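# Stow earphones in chest drawer and close it

## Task

Place the coiled earphones inside the small chest's open drawer, then push that drawer closed, with the chest still standing upright at the end.

## Robot and tools

Robot: two Franka FR3 seven-joint arms, each with a Robotiq 140 two-finger gripper. left_arm sits on the +y side (base about (+0.030, +0.335, +0.013) m), right_arm on the -y side (about (+0.032, -0.433, +0.013) m). The arm names do not match image sides. left_arm's fingers are rigid. right_arm's fingers can fold: only a grip in the outer quarter of each pad, near the tip, squeezes as commanded. Deeper grips may hold loosely, drop narrow parts or over-squeeze wide ones, and a fingertip pushed into a surface folds easily unless fully closed. A large wrist turn can swing the elbow.

Frames: the scene frame has its origin at table-top height midway between the nominal bases, +x out over the table, +z up. Result positions (metres) and quaternions (wxyz) use it. Gripper axes: +z points along the fingers, the fingers close along y. end_effector_position is the point between closed pads; the tips reach about 33 mm past it when the gap is 40 mm or less, about 9 mm when fully open.

The 18-number row (all values in [-1, 1], always all 18 even if one arm moves): left dx, dy, dz, rx, ry, rz, gripper position, force_limit, speed, then the same nine for right_arm. The six pose numbers are an offset, not a pose: measured along that arm's Hand target axes, from the Hand target at the start of the action. 1.0 equals 0.6 m or 180 degrees; rx, ry, rz form one rotation vector. Sending the same offset again moves further. Six zeros re-command the current Hand target (use it to stop a push or re-request a pose the gripper fell short of). Gripper numbers are absolute commands, so resend the last values to leave a gripper unchanged; 0 is a real value.

Gripper values: position +1 fully open (140 mm), about -0.8 pads touch, -1 closes until blocked. force_limit sets squeeze after a slow close: roughly 14 N at -1, 40 N at 0, 58 N at +1. speed: about 30 mm/s at -1, 140 at 0, 250 at +1; fast closes grip much harder. Both start at +1. To grip, send -1 and confirm object_status 2. Status: 0 moving, 1 blocked while opening, 2 blocked while closing, 3 reached target or pads met. position_measured is in counts: 3 open, about 75 = 100 mm, 139 = 60 mm, 200 = 20 mm, 230 pads meet. A higher force_limit only applies after a position change (e.g. -1 to -0.98); to soften, open and reclose slowly.

Tools:
- execute_actions(actions, cameras): actions is a list of actions; each is a list of up to 15 rows, one per 1/30 s step, a short list repeating its last row. Every row counts from the action's starting Hand target. Images appear only if actions is empty or cameras asks; an empty list also shows extra status lines.
- move(target, speed, blend, blocking, cameras): target is one 18-number row or a list of up to 15 rows, every row an offset from the same starting Hand targets. speed is top path speed in m/s, 0.002 to 2, default 0.25 (turns capped at twice that in rad/s, max 2.5). blend in metres rounds corners (0 = stop at each). Paths are straight, avoid nothing, end together, stop at 10 s. The result adds a move: line: done, off_target, moving, held, fault; limits=paced means the command was clipped, limits=held that steps were withheld. blocking=false returns early while the move runs.
- wait(seconds 0 to 10), stop() brakes a running move, zoom_image(camera, region [x0,y0,x1,y1], at most 504x504 px) of the newest image, clear_fault(arm: left_arm or right_arm), read_manual(section) for licences, finished_scene(scene: this scene's number) ends the scene irreversibly.

Cameras: cam_head_left, cam_head_right, cam_left_wrist, cam_right_wrist, each 672x504.

Controller: each step clips the commanded pose to within 70 mm and 16 degrees of the measured pose. Hand target in results is the last (clipped) command; grippers often rest short of it and only a new command closes the gap.

Result lines: Joint torques and External joint torques (per joint; friction and load mixed in), Flange force along gripper x y z (includes held weight; noisy, zero near singular poses), Joint velocities (may say within noise), step readings of end_effector_position for action calls, Tool commands, MOTOR HOT warnings.

Faults stop an arm until clear_fault: contact torque at a joint limit (85 N m big joints, 11 N m forearm roll and wrist joints), 85 N net outside force on arm, tool or load (held weight counts), joint range overrun, joint speed over limit. After a force fault from a grip, release first. Overheated motors brake the arm 30 to 60 s; avoid long stretched holds or pushing into unreachable poses.

Avoid: collisions or pressing between the two arms or grippers (can end the scene), hard hits on fixed or heavy things, dropping or releasing moving parts, anything leaving the table, hard grips on resting parts, strong pushes or twists on the gripper, and tipping the chest. Loose objects may get occasional small nudges.

Each tool is called after "Call:" as name(argument=value, ...), one argument or row to a line, values as JSON.

## Session

Call:
execute_actions(
  actions=[],
)

Scene clock: 0.00 s.
left_arm: end_effector_position=(+0.2611, +0.4436, +0.1447) position_measured=3 object_status=3 end_effector_quat_wxyz=(+0.134, +0.864, +0.384, -0.297) | right_arm: end_effector_position=(+0.3628, -0.2823, +0.1824) position_measured=3 object_status=3 end_effector_quat_wxyz=(+0.574, +0.523, -0.476, +0.414)
Joint positions: left_arm=[0.636 -0.11 -0.024 -2.486 -0.147 1.724 -1.726] | right_arm=[0.935 0.762 0.009 -1.719 -0.616 1.002 1.006]
Joint velocities: within noise
Joint torques (N m): no reading
External joint torques (N m): no reading
Flange force (N): no reading
Hand target: left_arm +0.2611, +0.4436, +0.1447; +0.134, +0.864, +0.384, -0.297 | right_arm +0.3628, -0.2823, +0.1824; +0.574, +0.523, -0.476, +0.414
Tool commands: left_gripper/position=+1.0 left_gripper/force_limit=+1.0 left_gripper/speed=+1.0 right_gripper/position=+1.0 right_gripper/force_limit=+1.0 right_gripper/speed=+1.0

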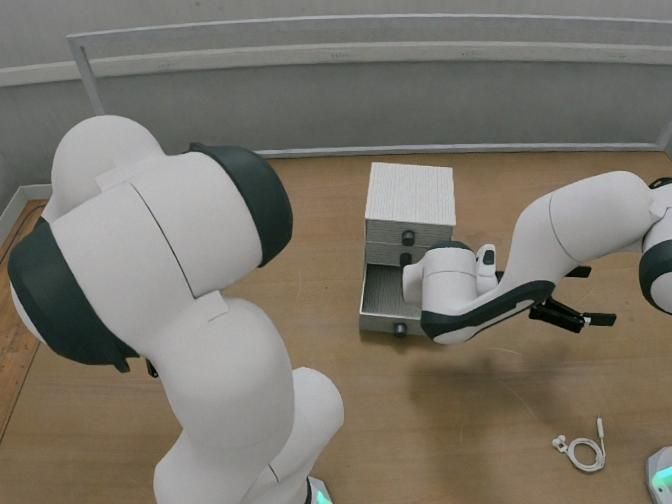

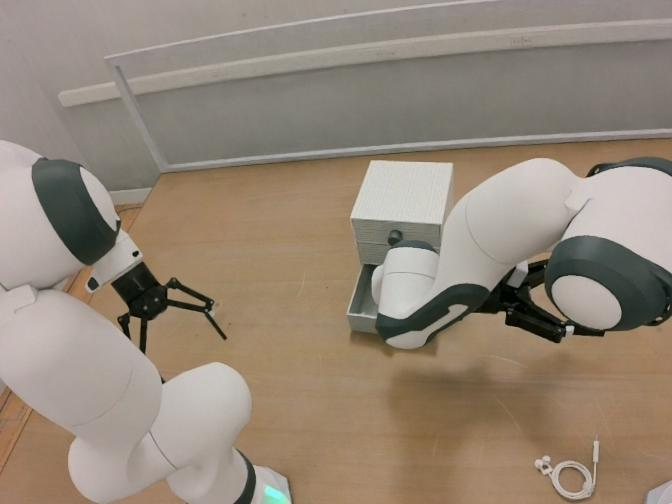

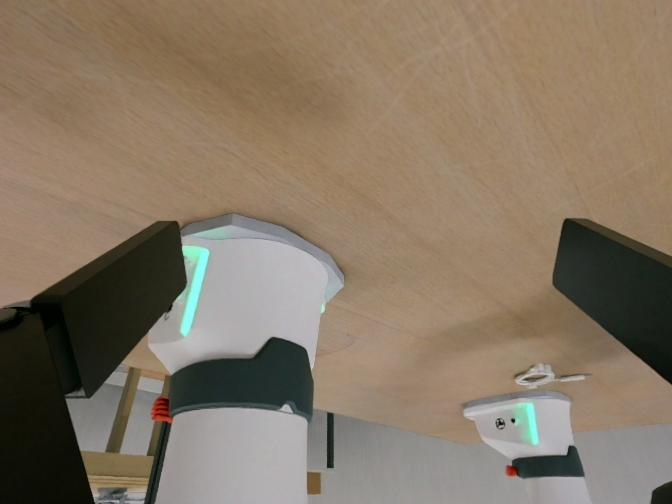

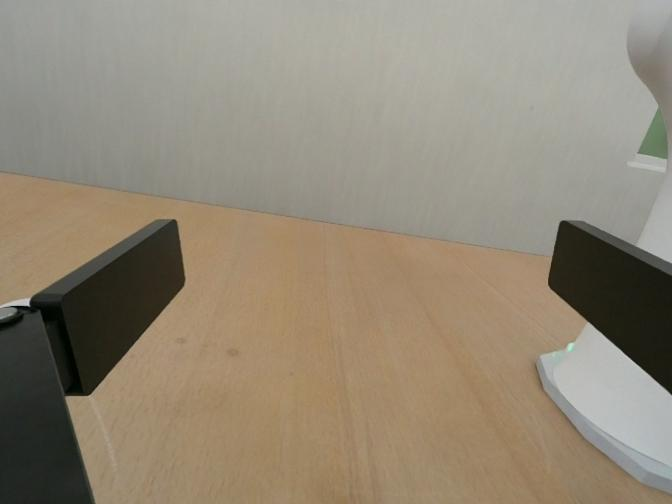

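Call:
move(
  target=[
    [0,0,0,0,0,0,1,1,1,0.2,0.04,0,0,0,0,1,1,1],
    [0,0,0,0,0,0,1,1,1,0.157,0.225,-0.029,0.080,-0.4937,0.0235,1,1,1],
  ],
  cameras=["all"],
)

Scene clock: 24.03 s.
left_arm: end_effector_position=(+0.2611, +0.4436, +0.1447) position_measured=3 object_status=3 end_effector_quat_wxyz=(+0.134, +0.864, +0.384, -0.297) | right_arm: end_effector_position=(+0.2527, -0.2533, +0.3019) position_measured=3 object_status=3 end_effector_quat_wxyz=(+0.002, +0.705, -0.709, +0.001)
Joint positions: left_arm=[0.636 -0.11 -0.024 -2.486 -0.147 1.724 -1.726] | right_arm=[0.915 -0.909 -0.177 -2.64 -0.143 1.733 0.843]
Joint velocities: left_arm=[within noise] | right_arm=[0 0.001 0 0.001 0.001 0.004 -0.002]
Joint torques (N m): left_arm=[0.37 -24.13 0.28 18.78 0.42 0.61 -0.16] | right_arm=[0.72 -1.46 2.62 24.33 0.89 2.53 -0.17]
External joint torques (N m): left_arm=[0.26 -0.61 0.16 -0.82 0 0.06 -0.14] | right_arm=[0.69 0.34 -0.15 0.13 0.15 0.06 -0.17]
Flange force (N): left_arm=[-3.5 -1.2 2.3] | right_arm=[-1.6 -1.2 -0.4]
Hand target: left_arm +0.2611, +0.4436, +0.1447; +0.134, +0.864, +0.384, -0.297 | right_arm +0.2528, -0.2522, +0.3023; +0.000, +0.707, -0.707, +0.000
Off the commanded pose: left_arm 0.000 m, 0 deg | right_arm 0.001 m, 0 deg.
move: done

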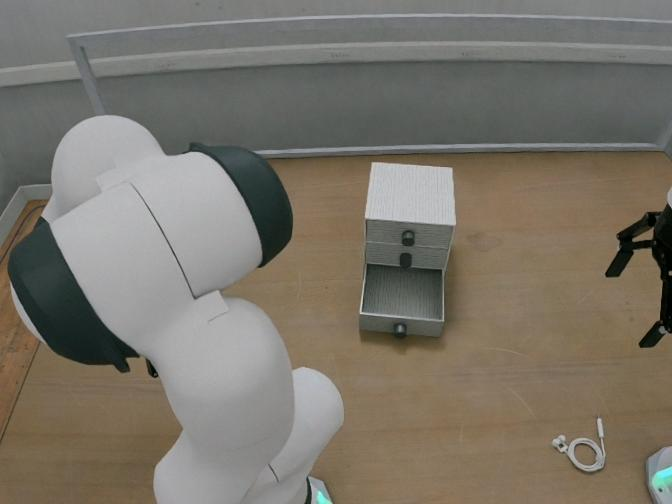

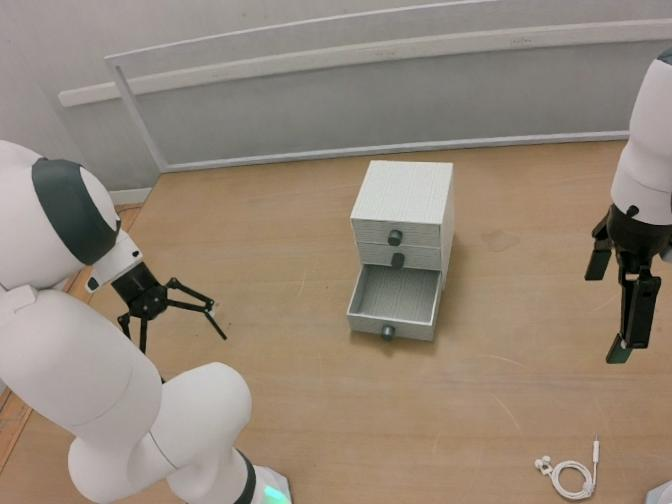

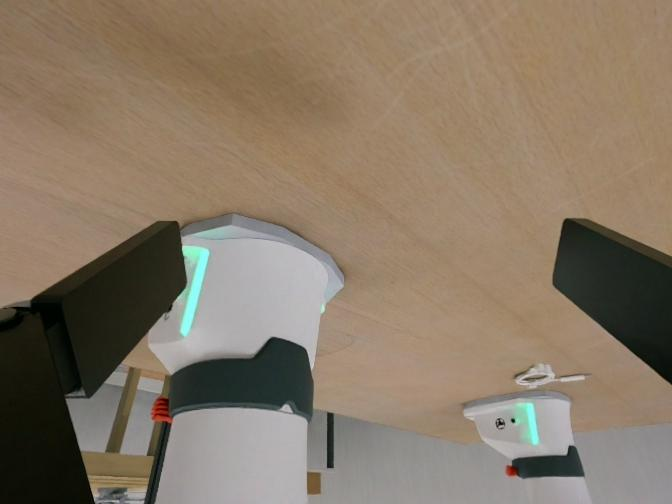

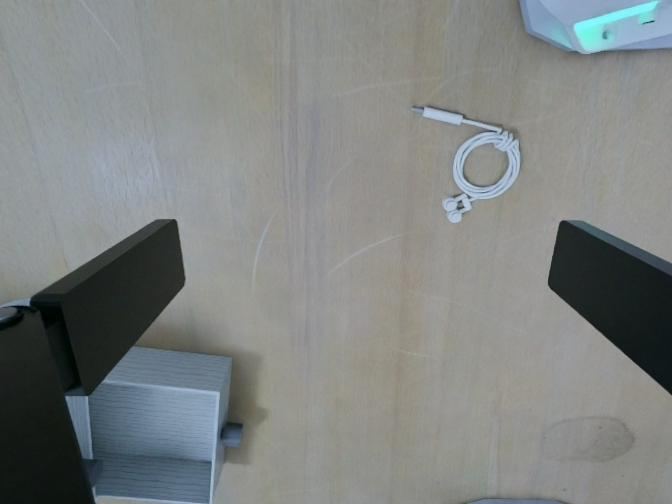

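Call:
move(
  target=[0,0,0,0,0,0,1,1,1,-0.025,0.217,0.2,0,0,0,1,1,1],
  cameras=["all"],
)

Scene clock: 42.17 s.
left_arm: end_effector_position=(+0.2611, +0.4436, +0.1447) position_measured=3 object_status=3 end_effector_quat_wxyz=(+0.134, +0.864, +0.384, -0.297) | right_arm: end_effector_position=(+0.1234, -0.2361, +0.1829) position_measured=3 object_status=3 end_effector_quat_wxyz=(+0.024, +0.705, -0.709, +0.010)
Joint positions: left_arm=[0.636 -0.11 -0.024 -2.486 -0.147 1.724 -1.726] | right_arm=[0.889 -1.116 0.252 -3.019 0.226 1.855 0.938]
Joint velocities: left_arm=[within noise] | right_arm=[0.001 0.001 0 -0.001 0 0 -0.008]
Joint torques (N m): left_arm=[0.4 -24.14 0.29 18.74 0.4 0.61 -0.15] | right_arm=[-0.56 3.69 -3.91 24.46 1.14 2.02 -0.3]
External joint torques (N m): left_arm=[0.28 -0.67 0.18 -0.8 -0.02 0.07 -0.13] | right_arm=[-0.53 0.2 0.53 0.6 0.43 -0.33 -0.3]
Flange force (N): left_arm=[-3.7 -1.3 2.3] | right_arm=[-1.9 -0.6 -1.8]
Hand target: left_arm +0.2611, +0.4436, +0.1447; +0.134, +0.864, +0.384, -0.297 | right_arm +0.1227, -0.2371, +0.1823; +0.000, +0.707, -0.707, +0.000
Off the commanded pose: left_arm 0.000 m, 0 deg | right_arm 0.001 m, 3 deg.
joint sent to its limit (right arm) — joint 4 (elbow), lower limit, where the elbow is as bent as it goes. The joint targets are off in orientation, not in position.
move: off_target (right_arm)

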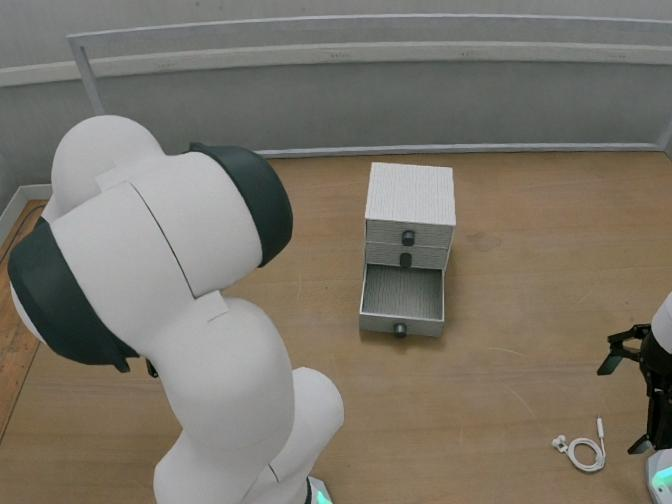

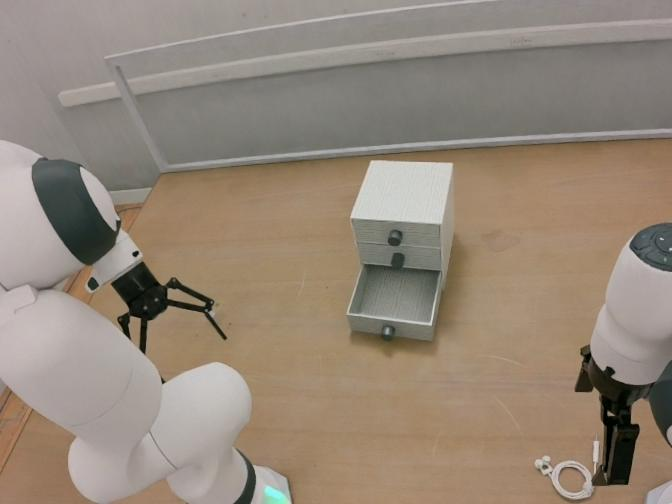

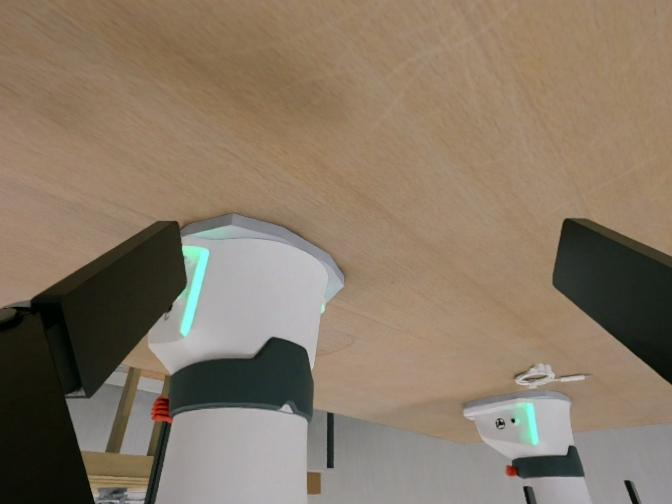

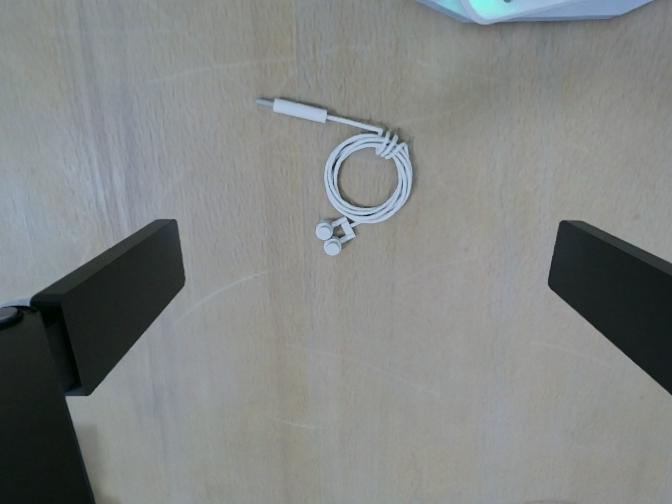

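Call:
move(
  target=[-0.478,0.485,0.068,0.2526,0.0955,0.7313,1,1,1,0.417,-0.333,-0.333,0,0,0,1,1,1],
  speed=0.4,
  cameras=["all"],
)

Scene clock: 72.70 s.
left_arm: end_effector_position=(+0.3079, +0.0629, +0.2908) position_measured=3 object_status=3 end_effector_quat_wxyz=(+0.001, +0.710, -0.704, -0.001) | right_arm: end_effector_position=(+0.3223, -0.4866, +0.3821) position_measured=3 object_status=3 end_effector_quat_wxyz=(-0.001, +0.705, -0.709, +0.000)
Joint positions: left_arm=[-0.502 -0.542 -0.231 -2.437 -0.128 1.902 -0.67] | right_arm=[0.784 -1.063 -0.544 -2.367 -0.476 1.396 0.42]
Joint velocities: left_arm=[0 0 0.001 0.001 -0.001 -0.001 0.006] | right_arm=[within noise]
Joint torques (N m): left_arm=[-0.16 -12.81 3.68 23.54 1.17 2.98 0] | right_arm=[0.72 7.72 12.3 20.73 0.62 2.17 -0.2]
External joint torques (N m): left_arm=[-0.24 0.28 0.73 -0.93 0.42 0.37 0] | right_arm=[0.72 1.04 -0.08 0.8 -0.12 -0.37 -0.2]
Flange force (N): left_arm=[-1.9 0.1 2.9] | right_arm=[0.0 -4.8 -4.3]
Hand target: left_arm +0.3092, +0.0628, +0.2905; +0.000, +0.707, -0.707, +0.000 | right_arm +0.3223, -0.4874, +0.3822; +0.000, +0.707, -0.707, +0.000
Off the commanded pose: left_arm 0.001 m, 1 deg | right_arm 0.001 m, 0 deg.
move: done

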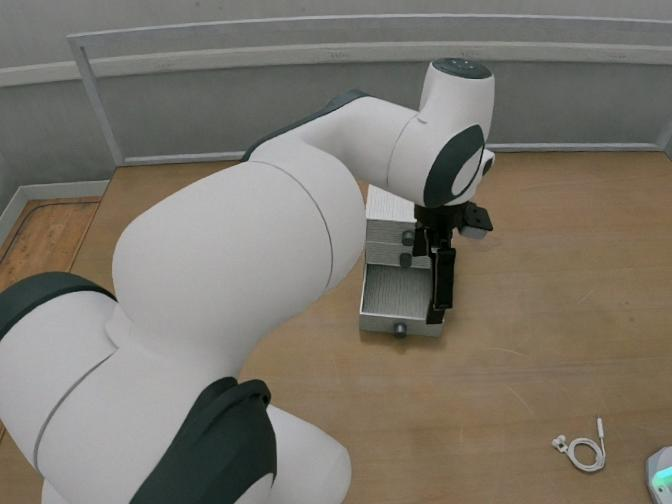

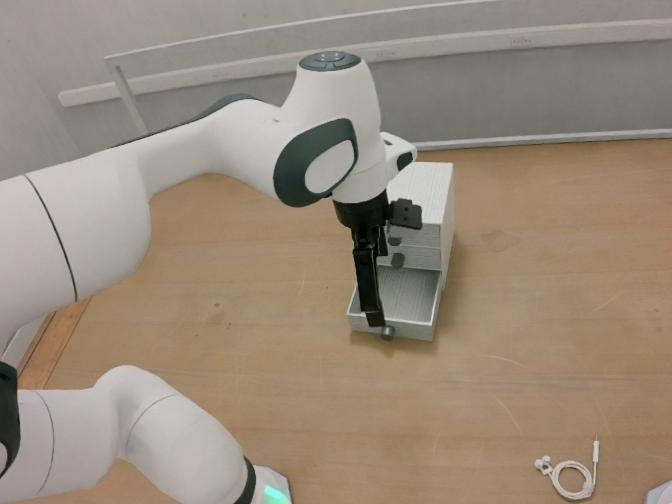

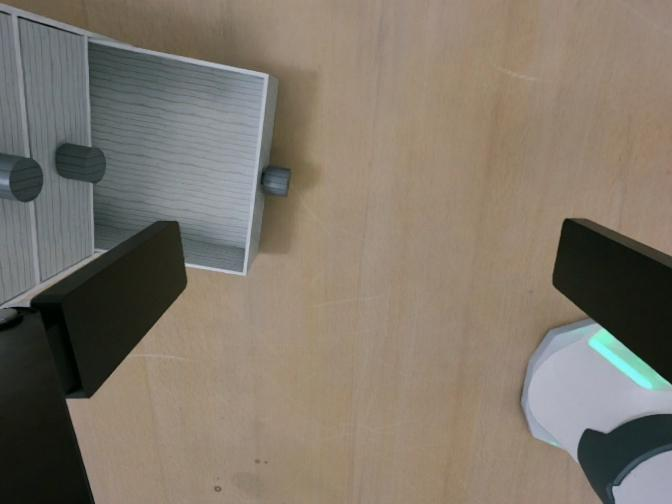

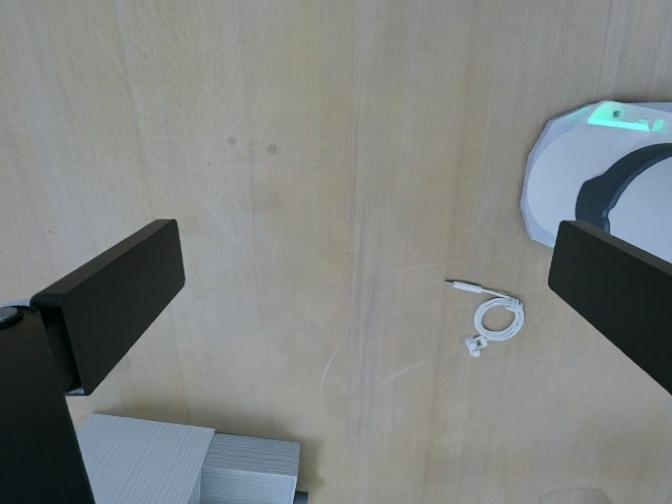

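Call:
move(
  target=[0.502,0.342,0.18,0,0,0,1,1,1,0,0,0,0,0,0,1,1,1],
  speed=0.35,
  cameras=["all"],
)

Scene clock: 87.93 s.
left_arm: end_effector_position=(+0.1036, -0.2392, +0.1829) position_measured=3 object_status=3 end_effector_quat_wxyz=(+0.002, +0.705, -0.709, +0.001) | right_arm: end_effector_position=(+0.3223, -0.4866, +0.3821) position_measured=3 object_status=3 end_effector_quat_wxyz=(-0.001, +0.705, -0.709, +0.000)
Joint positions: left_arm=[-0.75 0.183 -0.718 -2.023 0.142 2.16 -1.535] | right_arm=[0.784 -1.063 -0.544 -2.367 -0.476 1.396 0.419]
Joint velocities: left_arm=[0 0 0.001 0 -0.001 0 -0.005] | right_arm=[within noise]
Joint torques (N m): left_arm=[-0.11 -30.34 -2.86 22.94 1.15 2.55 -0.35] | right_arm=[0.35 7.68 12.41 20.72 0.72 2.22 -0.19]
External joint torques (N m): left_arm=[-0.07 -0.13 0.95 -0.7 0.42 -0.11 -0.35] | right_arm=[0.35 1.02 0.08 0.84 -0.02 -0.31 -0.19]
Flange force (N): left_arm=[-0.7 0.3 1.6] | right_arm=[-0.1 -4.1 -4.3]
Hand target: left_arm +0.1041, -0.2386, +0.1827; +0.000, +0.707, -0.707, +0.000 | right_arm +0.3223, -0.4874, +0.3822; +0.000, +0.707, -0.707, +0.000
Off the commanded pose: left_arm 0.001 m, 0 deg | right_arm 0.001 m, 0 deg.
move: done

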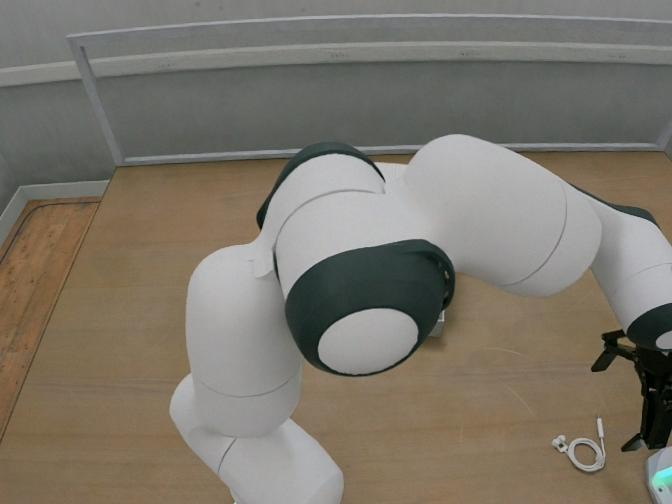

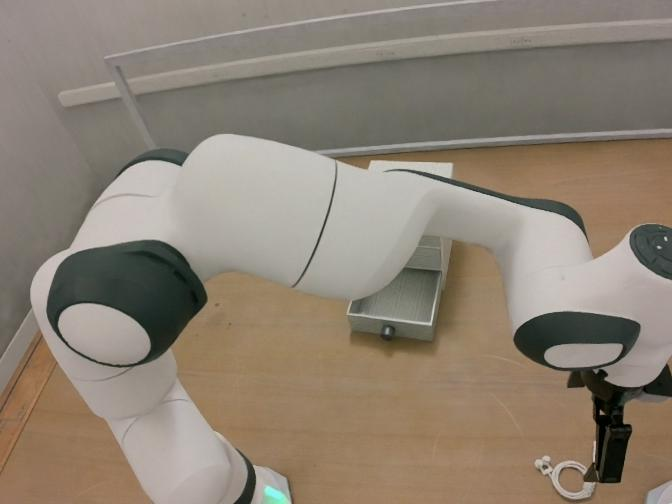

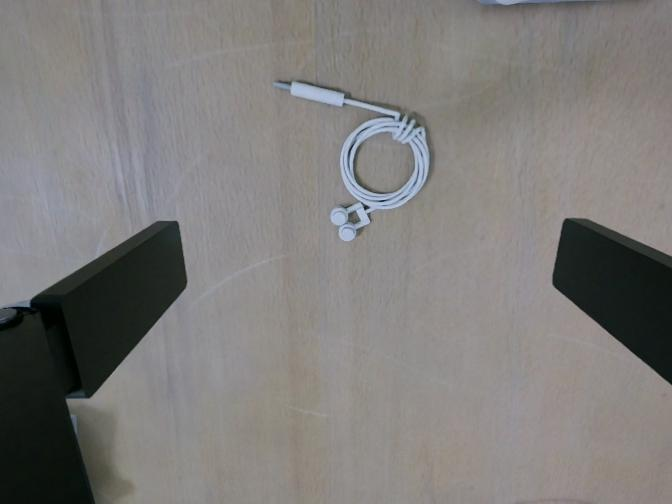

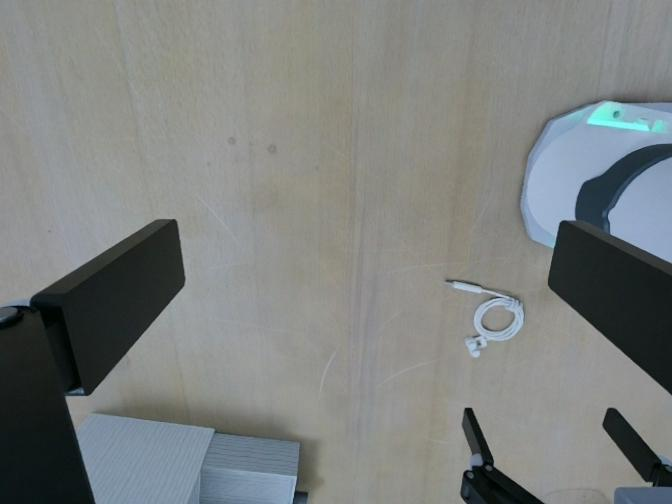

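Call:
move(
  target=[0.02,0.03,0.14,0,0.0556,0,0.4,1,1,0,0,0,0,0,0,1,1,1],
  cameras=["cam_left_wrist","cam_right_wrist"],
)

Scene clock: 104.03 s.
left_arm: end_effector_position=(+0.0862, -0.2499, +0.0989) position_measured=78 object_status=3 end_effector_quat_wxyz=(+0.061, +0.703, -0.706, +0.061) | right_arm: end_effector_position=(+0.3223, -0.4866, +0.3821) position_measured=3 object_status=3 end_effector_quat_wxyz=(-0.001, +0.705, -0.709, +0.000)
Joint positions: left_arm=[-0.79 0.236 -0.67 -2.262 0.241 2.608 -1.63] | right_arm=[0.784 -1.063 -0.544 -2.367 -0.476 1.396 0.419]
Joint velocities: left_arm=[0 -0.002 0 0.001 0 0.002 -0.007] | right_arm=[within noise]
Joint torques (N m): left_arm=[-0.16 -30.67 -3.56 20.16 0.91 3.39 -0.39] | right_arm=[0.3 7.7 12.41 20.69 0.7 2.21 -0.2]
External joint torques (N m): left_arm=[-0.17 -0.49 0.88 -0.95 0.35 0.36 -0.39] | right_arm=[0.31 1.12 0.09 0.72 -0.04 -0.33 -0.2]
Flange force (N): left_arm=[-3.0 1.5 2.7] | right_arm=[-0.2 -4.1 -4.2]
Hand target: left_arm +0.0861, -0.2507, +0.0987; +0.062, +0.705, -0.704, +0.062 | right_arm +0.3223, -0.4874, +0.3822; +0.000, +0.707, -0.707, +0.000
Off the commanded pose: left_arm 0.001 m, 0 deg | right_arm 0.001 m, 0 deg.
move: done
Images, in order (width x height): cam_left_wrist 672x504, cam_right_wrist 672x504.

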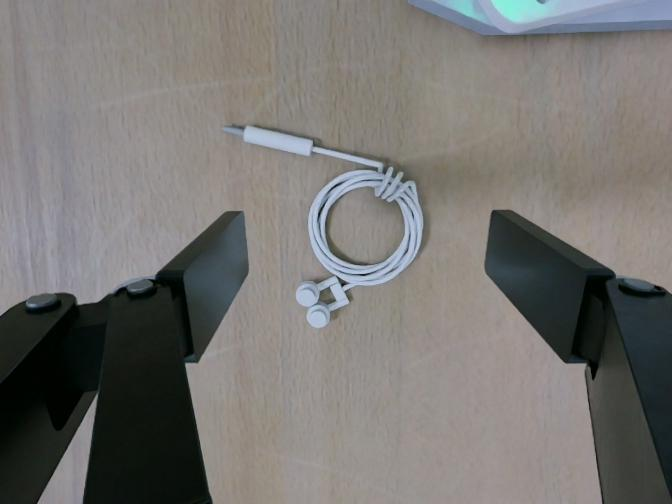

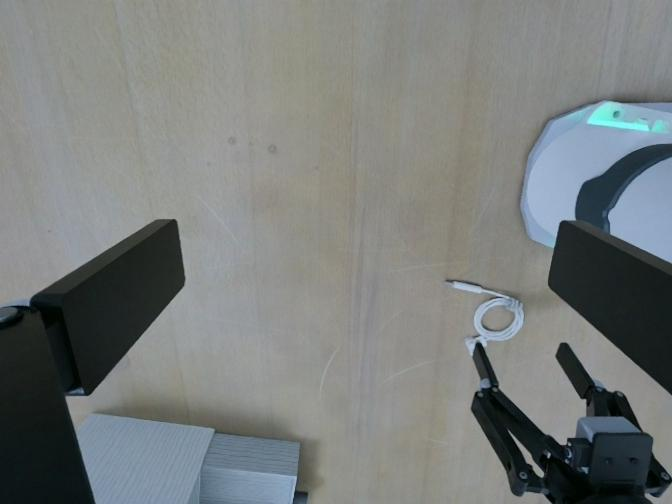

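Call:
move(
  target=[-0.03,0.0035,0.088,0,0,0,0.4,-1,-1,0,0,0,0,0,0,1,1,1],
  speed=0.12,
  cameras=["cam_left_wrist","cam_right_wrist"],
)

Scene clock: 117.40 s.
left_arm: end_effector_position=(+0.0839, -0.2408, +0.0425) position_measured=78 object_status=3 end_effector_quat_wxyz=(+0.061, +0.703, -0.706, +0.060) | right_arm: end_effector_position=(+0.3223, -0.4866, +0.3821) position_measured=3 object_status=3 end_effector_quat_wxyz=(-0.001, +0.705, -0.709, +0.000)
Joint positions: left_arm=[-0.884 0.338 -0.553 -2.297 0.371 2.732 -1.724] | right_arm=[0.784 -1.063 -0.544 -2.367 -0.476 1.396 0.419]
Joint velocities: left_arm=[0 -0.001 0 0 0 0.001 -0.006] | right_arm=[within noise]
Joint torques (N m): left_arm=[-0.12 -35.17 -4.51 18.28 0.42 3.36 -0.19] | right_arm=[0.28 7.74 12.43 20.71 0.71 2.22 -0.25]
External joint torques (N m): left_arm=[-0.12 -1.81 0.84 -0.84 -0.03 0.34 -0.2] | right_arm=[0.24 1.09 0.09 0.81 -0.04 -0.31 -0.25]
Flange force (N): left_arm=[-6.4 1.4 -2.6] | right_arm=[0.0 -4.1 -4.3]
Hand target: left_arm +0.0840, -0.2422, +0.0436; +0.062, +0.705, -0.704, +0.062 | right_arm +0.3223, -0.4874, +0.3822; +0.000, +0.707, -0.707, +0.000
Off the commanded pose: left_arm 0.002 m, 0 deg | right_arm 0.001 m, 0 deg.
move: done
Images, in order (width x height): cam_left_wrist 672x504, cam_right_wrist 672x504.

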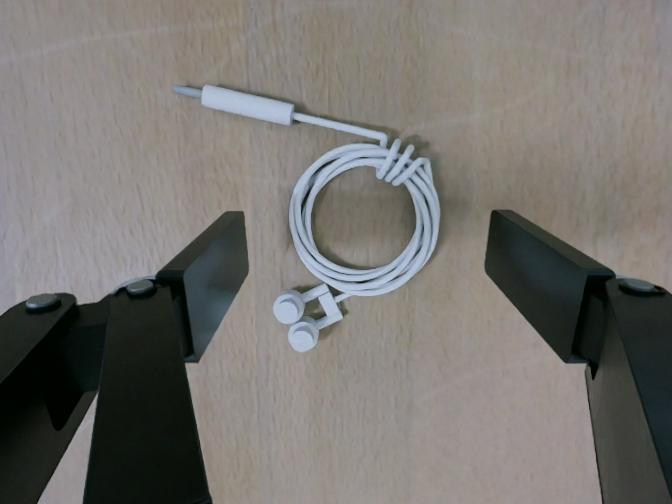

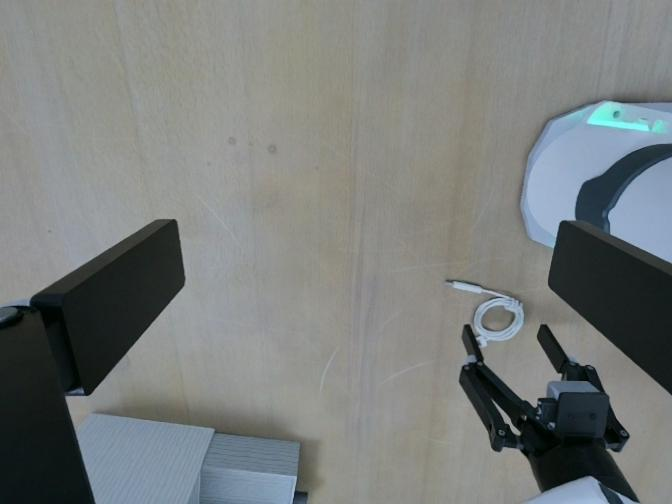

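Call:
move(
  target=[
    [0,0,0.0165,0,0,0,0.4,-1,-1,0,0,0,0,0,0,1,1,1],
    [0,0,0.0165,0,0,0,-1,-1,-1,0,0,0,0,0,0,1,1,1],
  ],
  speed=0.05,
  cameras=["cam_left_wrist","cam_right_wrist"],
)

Scene clock: 127.00 s.
left_arm: end_effector_position=(+0.0840, -0.2421, +0.0330) position_measured=223 object_status=0 end_effector_quat_wxyz=(+0.060, +0.703, -0.706, +0.060) | right_arm: end_effector_position=(+0.3223, -0.4866, +0.3821) position_measured=3 object_status=3 end_effector_quat_wxyz=(-0.001, +0.705, -0.709, +0.000)
Joint positions: left_arm=[-0.916 0.361 -0.518 -2.291 0.391 2.75 -1.74] | right_arm=[0.784 -1.063 -0.544 -2.367 -0.476 1.396 0.419]
Joint torques (N m): left_arm=[-0.11 -34.97 -4.54 18.11 0.39 3.31 -0.31] | right_arm=[0.28 7.68 12.42 20.67 0.71 2.22 -0.24]
External joint torques (N m): left_arm=[-0.06 -0.71 0.89 -0.7 -0.04 0.29 -0.32] | right_arm=[0.25 1.01 0.14 0.78 -0.02 -0.31 -0.24]
Flange force (N): left_arm=[-3.8 1.3 0.6] | right_arm=[-0.1 -3.7 -4.2]
Hand target: left_arm +0.0840, -0.2439, +0.0339; +0.062, +0.705, -0.704, +0.062 | right_arm +0.3223, -0.4874, +0.3822; +0.000, +0.707, -0.707, +0.000
Off the commanded pose: left_arm 0.002 m, 0 deg | right_arm 0.001 m, 0 deg.
move: done
Images, in order (width x height): cam_left_wrist 672x504, cam_right_wrist 672x504.

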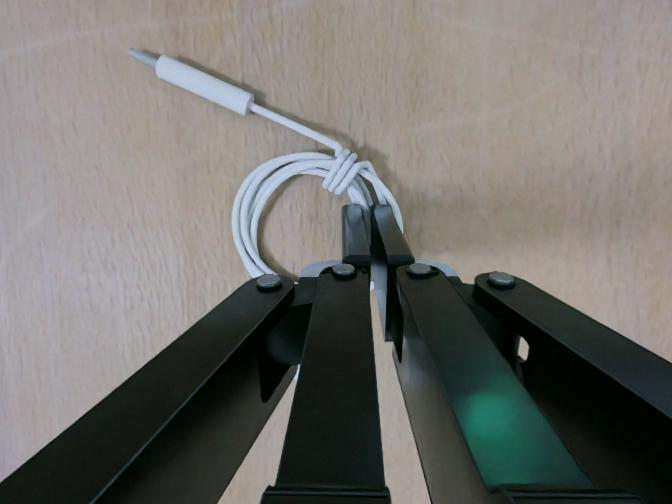

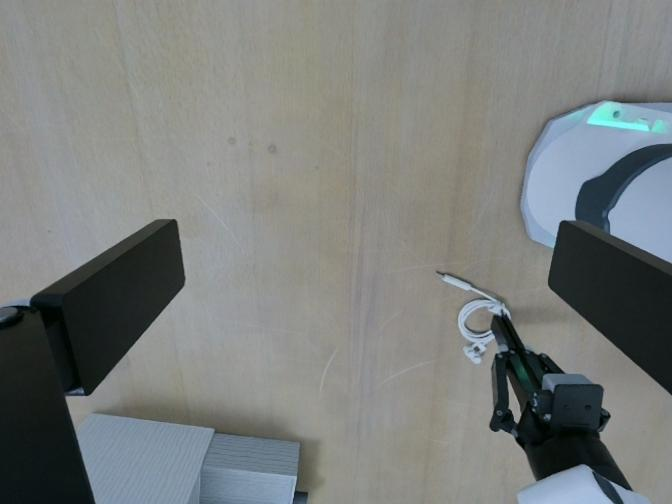

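Call:
move(
  target=[0,0,-0.15,0,0,0,-1,-1,-1,0,0,0,0,0,0,1,1,1],
  speed=0.1,
  cameras=["cam_left_wrist","cam_right_wrist"],
)

Scene clock: 132.83 s.
left_arm: end_effector_position=(+0.0842, -0.2299, +0.1230) position_measured=224 object_status=2 end_effector_quat_wxyz=(+0.063, +0.706, -0.702, +0.064) | right_arm: end_effector_position=(+0.3223, -0.4866, +0.3821) position_measured=3 object_status=3 end_effector_quat_wxyz=(-0.001, +0.705, -0.709, +0.000)
Joint positions: left_arm=[-0.761 0.109 -0.703 -2.334 0.098 2.594 -1.542] | right_arm=[0.784 -1.063 -0.544 -2.367 -0.476 1.396 0.419]
Joint velocities: left_arm=[0.001 0 0 0 0 -0.001 0.007] | right_arm=[within noise]
Joint torques (N m): left_arm=[0.8 -27.75 -2.11 20.36 0.13 2.99 0.01] | right_arm=[0.31 7.69 12.4 20.67 0.69 2.22 -0.25]
External joint torques (N m): left_arm=[0.67 -1.47 -0.15 -1.25 -0.45 -0.06 0] | right_arm=[0.39 1.19 0.1 0.68 -0.04 -0.31 -0.25]
Flange force (N): left_arm=[-10.6 -0.1 -7.0] | right_arm=[-0.2 -4.3 -4.1]
Hand target: left_arm +0.0840, -0.2282, +0.1225; +0.062, +0.705, -0.704, +0.062 | right_arm +0.3223, -0.4874, +0.3822; +0.000, +0.707, -0.707, +0.000
Off the commanded pose: left_arm 0.002 m, 0 deg | right_arm 0.001 m, 0 deg.
move: done
Images, in order (width x height): cam_left_wrist 672x504, cam_right_wrist 672x504.

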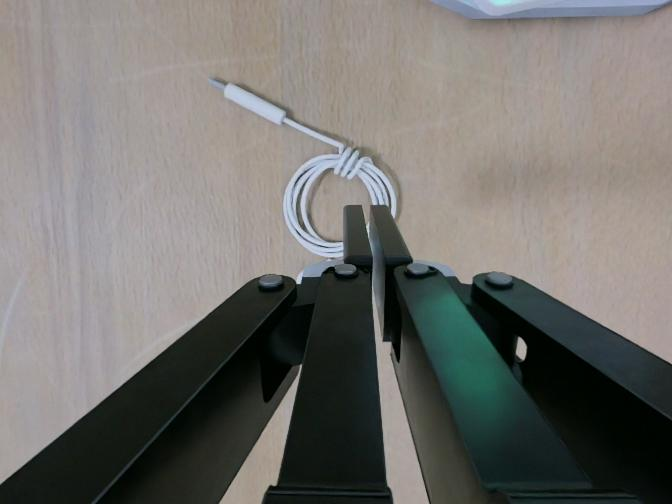

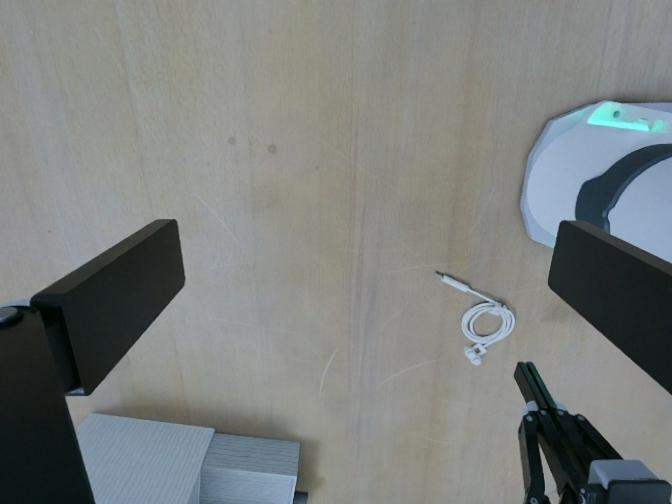

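Call:
move(
  target=[
    [0,0.025,0,0,0,0,-0.32,-0.3,-1,0,0,0,0,0,0,1,1,1],
    [-0.005,0.025,0.146,0,0,0,-0.32,-0.3,-1,0,0,0,0,0,0,1,1,1],
  ],
  speed=0.1,
  cameras=["cam_left_wrist","cam_right_wrist"],
)

Call:
zoom_image(
  camera="cam_right_wrist",
  region=[420, 250, 580, 400],
)

Scene clock: 147.50 s.
left_arm: end_effector_position=(+0.0687, -0.2381, +0.0338) position_measured=169 object_status=3 end_effector_quat_wxyz=(+0.060, +0.702, -0.707, +0.059) | right_arm: end_effector_position=(+0.3223, -0.4866, +0.3821) position_measured=3 object_status=3 end_effector_quat_wxyz=(-0.001, +0.705, -0.709, +0.000)
Joint positions: left_arm=[-0.952 0.344 -0.509 -2.308 0.377 2.755 -1.757] | right_arm=[0.784 -1.063 -0.544 -2.367 -0.476 1.396 0.419]
Joint velocities: left_arm=[0 0 -0.001 -0.001 -0.001 0.001 -0.007] | right_arm=[within noise]
Joint torques (N m): left_arm=[-0.14 -35.69 -4.17 18.07 0.37 3.37 -0.42] | right_arm=[0.29 7.7 12.41 20.63 0.72 2.21 -0.2]
External joint torques (N m): left_arm=[-0.13 -1.78 0.87 -0.71 -0.05 0.36 -0.43] | right_arm=[0.3 1.13 0.03 0.65 -0.02 -0.32 -0.2]
Flange force (N): left_arm=[-5.9 1.8 -1.9] | right_arm=[-0.2 -4.1 -3.9]
Hand target: left_arm +0.0690, -0.2406, +0.0357; +0.062, +0.705, -0.704, +0.062 | right_arm +0.3223, -0.4874, +0.3822; +0.000, +0.707, -0.707, +0.000
Off the commanded pose: left_arm 0.003 m, 1 deg | right_arm 0.001 m, 0 deg.
move: done
Images, in order (width x height): cam_left_wrist 672x504, cam_right_wrist 672x504.

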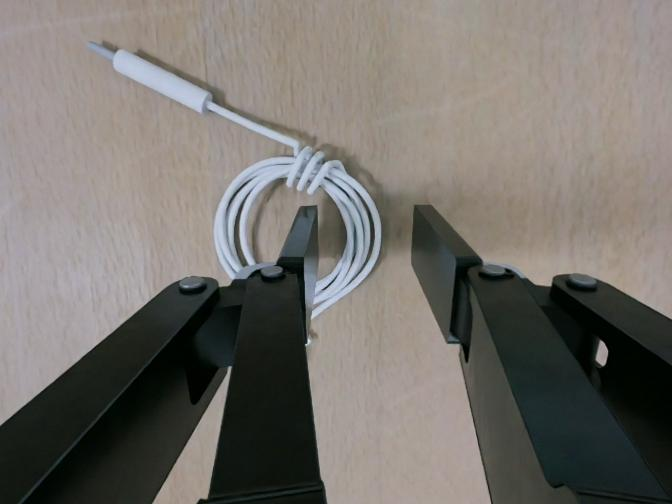

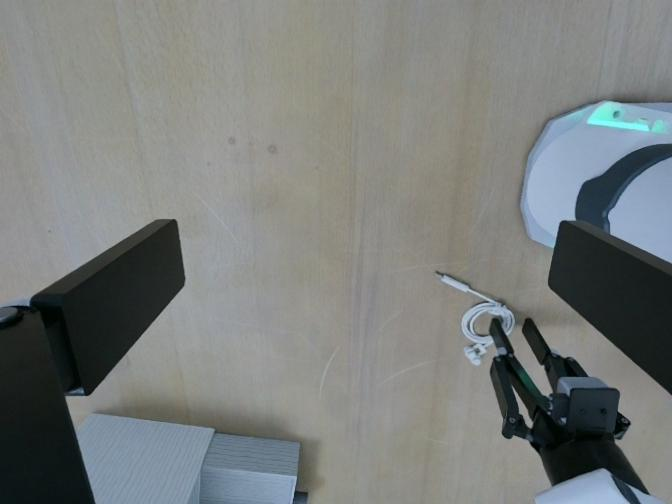

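Scaled by 3.150 from the camera's 672x504 image, which has a finer 960x720 frame.

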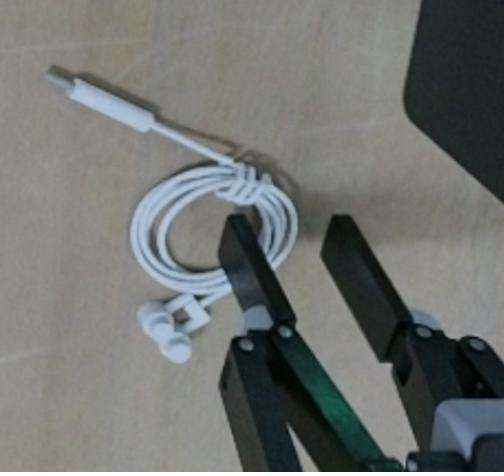

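Call:
move(
  target=[0,0.007,0.0117,0,0,0,-0.32,-0.3,-1,0,0,0,0,0,0,1,1,1],
  speed=0.03,
  cameras=["cam_left_wrist","cam_right_wrist"],
)

Call:
zoom_image(
  camera="cam_right_wrist",
  region=[420, 250, 580, 400],
)

Scene clock: 151.87 s.
left_arm: end_effector_position=(+0.0652, -0.2392, +0.0282) position_measured=169 object_status=3 end_effector_quat_wxyz=(+0.059, +0.702, -0.707, +0.060) | right_arm: end_effector_position=(+0.3223, -0.4866, +0.3821) position_measured=3 object_status=3 end_effector_quat_wxyz=(-0.001, +0.705, -0.709, +0.000)
Joint positions: left_arm=[-0.983 0.356 -0.484 -2.304 0.389 2.765 -1.774] | right_arm=[0.784 -1.063 -0.544 -2.367 -0.476 1.396 0.419]
Joint velocities: left_arm=[0 0.001 0.002 0 0.001 0.001 -0.005] | right_arm=[within noise]
Joint torques (N m): left_arm=[-0.46 -34.03 -3.97 18.54 0.62 4.17 -0.46] | right_arm=[0.29 7.67 12.44 20.7 0.71 2.21 -0.22]
External joint torques (N m): left_arm=[-0.44 0.49 1.02 -0.13 0.21 1.15 -0.47] | right_arm=[0.27 1.03 0.08 0.8 -0.03 -0.32 -0.22]
Flange force (N): left_arm=[-1.0 2.2 7.7] | right_arm=[0.0 -3.9 -4.2]
Hand target: left_arm +0.0648, -0.2418, +0.0288; +0.062, +0.705, -0.704, +0.062 | right_arm +0.3223, -0.4874, +0.3822; +0.000, +0.707, -0.707, +0.000
Off the commanded pose: left_arm 0.003 m, 1 deg | right_arm 0.001 m, 0 deg.
move: done
Images, in order (width x height): cam_left_wrist 672x504, cam_right_wrist 672x504.

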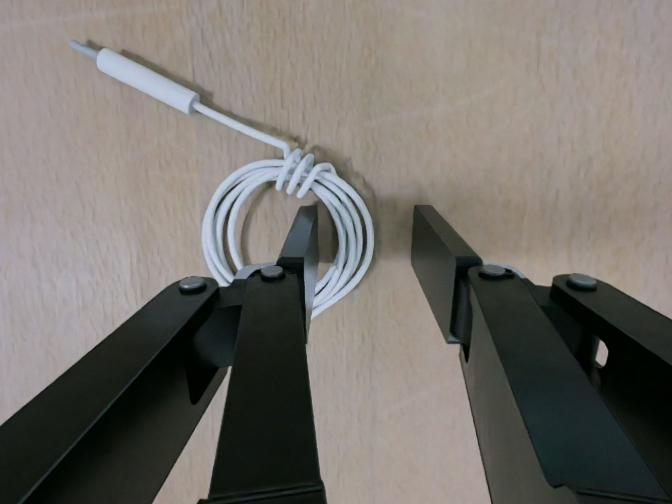

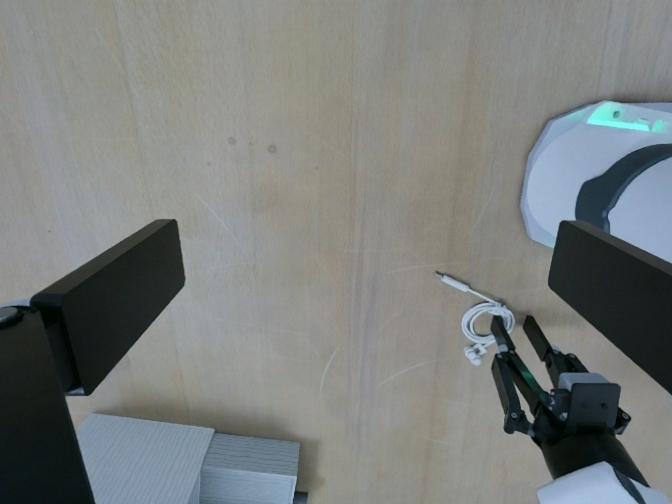

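Scaled by 3.150 from the camera's 672x504 image, which has a finer 960x720 frame.

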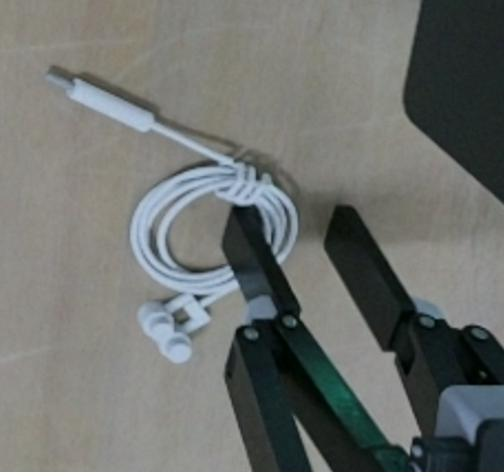

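Call:
move(
  target=[
    [0,0,-0.005,0,0,0,-0.32,-0.2,-1,0,0,0,0,0,0,1,1,1],
    [0,0,-0.005,0,0,0,-1,-0.2,-1,0,0,0,0,0,0,1,1,1],
    [0,0,-0.12,0,0,0,-1,-0.2,-1,0,0,0,0,0,0,1,1,1],
  ],
  speed=0.08,
  cameras=["cam_left_wrist","cam_right_wrist"],
)

Call:
zoom_image(
  camera="cam_right_wrist",
  region=[420, 250, 580, 400],
)

Scene clock: 162.07 s.
left_arm: end_effector_position=(+0.0650, -0.2309, +0.1003) position_measured=224 object_status=2 end_effector_quat_wxyz=(+0.063, +0.706, -0.702, +0.064) | right_arm: end_effector_position=(+0.3223, -0.4866, +0.3821) position_measured=3 object_status=3 end_effector_quat_wxyz=(-0.001, +0.705, -0.709, +0.000)
Joint positions: left_arm=[-0.846 0.159 -0.647 -2.346 0.171 2.647 -1.631] | right_arm=[0.784 -1.063 -0.544 -2.367 -0.476 1.396 0.419]
Joint velocities: left_arm=[0 0 0 0.002 0.001 0 0.006] | right_arm=[within noise]
Joint torques (N m): left_arm=[0.73 -29.42 -2.85 19.73 0.07 3 0.14] | right_arm=[0.27 7.69 12.39 20.7 0.71 2.23 -0.22]
External joint torques (N m): left_arm=[0.77 -1.28 0.02 -1.13 -0.47 -0.05 0.14] | right_arm=[0.25 1.02 0.07 0.8 -0.03 -0.3 -0.22]
Flange force (N): left_arm=[-9.3 -1.3 -7.2] | right_arm=[0.0 -3.9 -4.2]
Hand target: left_arm +0.0648, -0.2292, +0.0997; +0.062, +0.705, -0.704, +0.062 | right_arm +0.3223, -0.4874, +0.3822; +0.000, +0.707, -0.707, +0.000
Off the commanded pose: left_arm 0.002 m, 0 deg | right_arm 0.001 m, 0 deg.
move: done
Images, in order (width x height): cam_left_wrist 672x504, cam_right_wrist 672x504.

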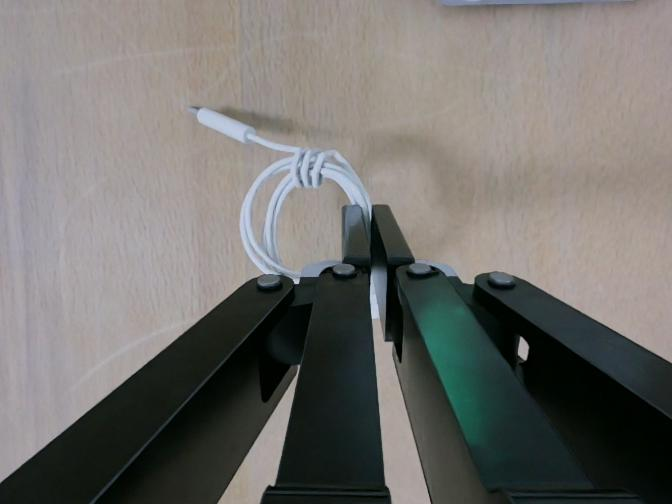

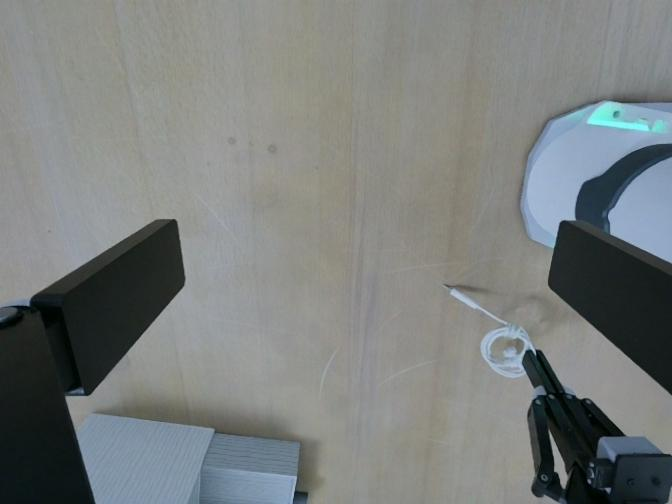

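Scaled by 3.150 from the camera's 672x504 image, which has a finer 960x720 frame.

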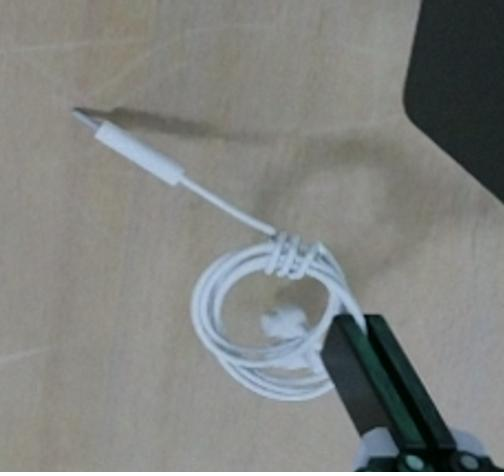

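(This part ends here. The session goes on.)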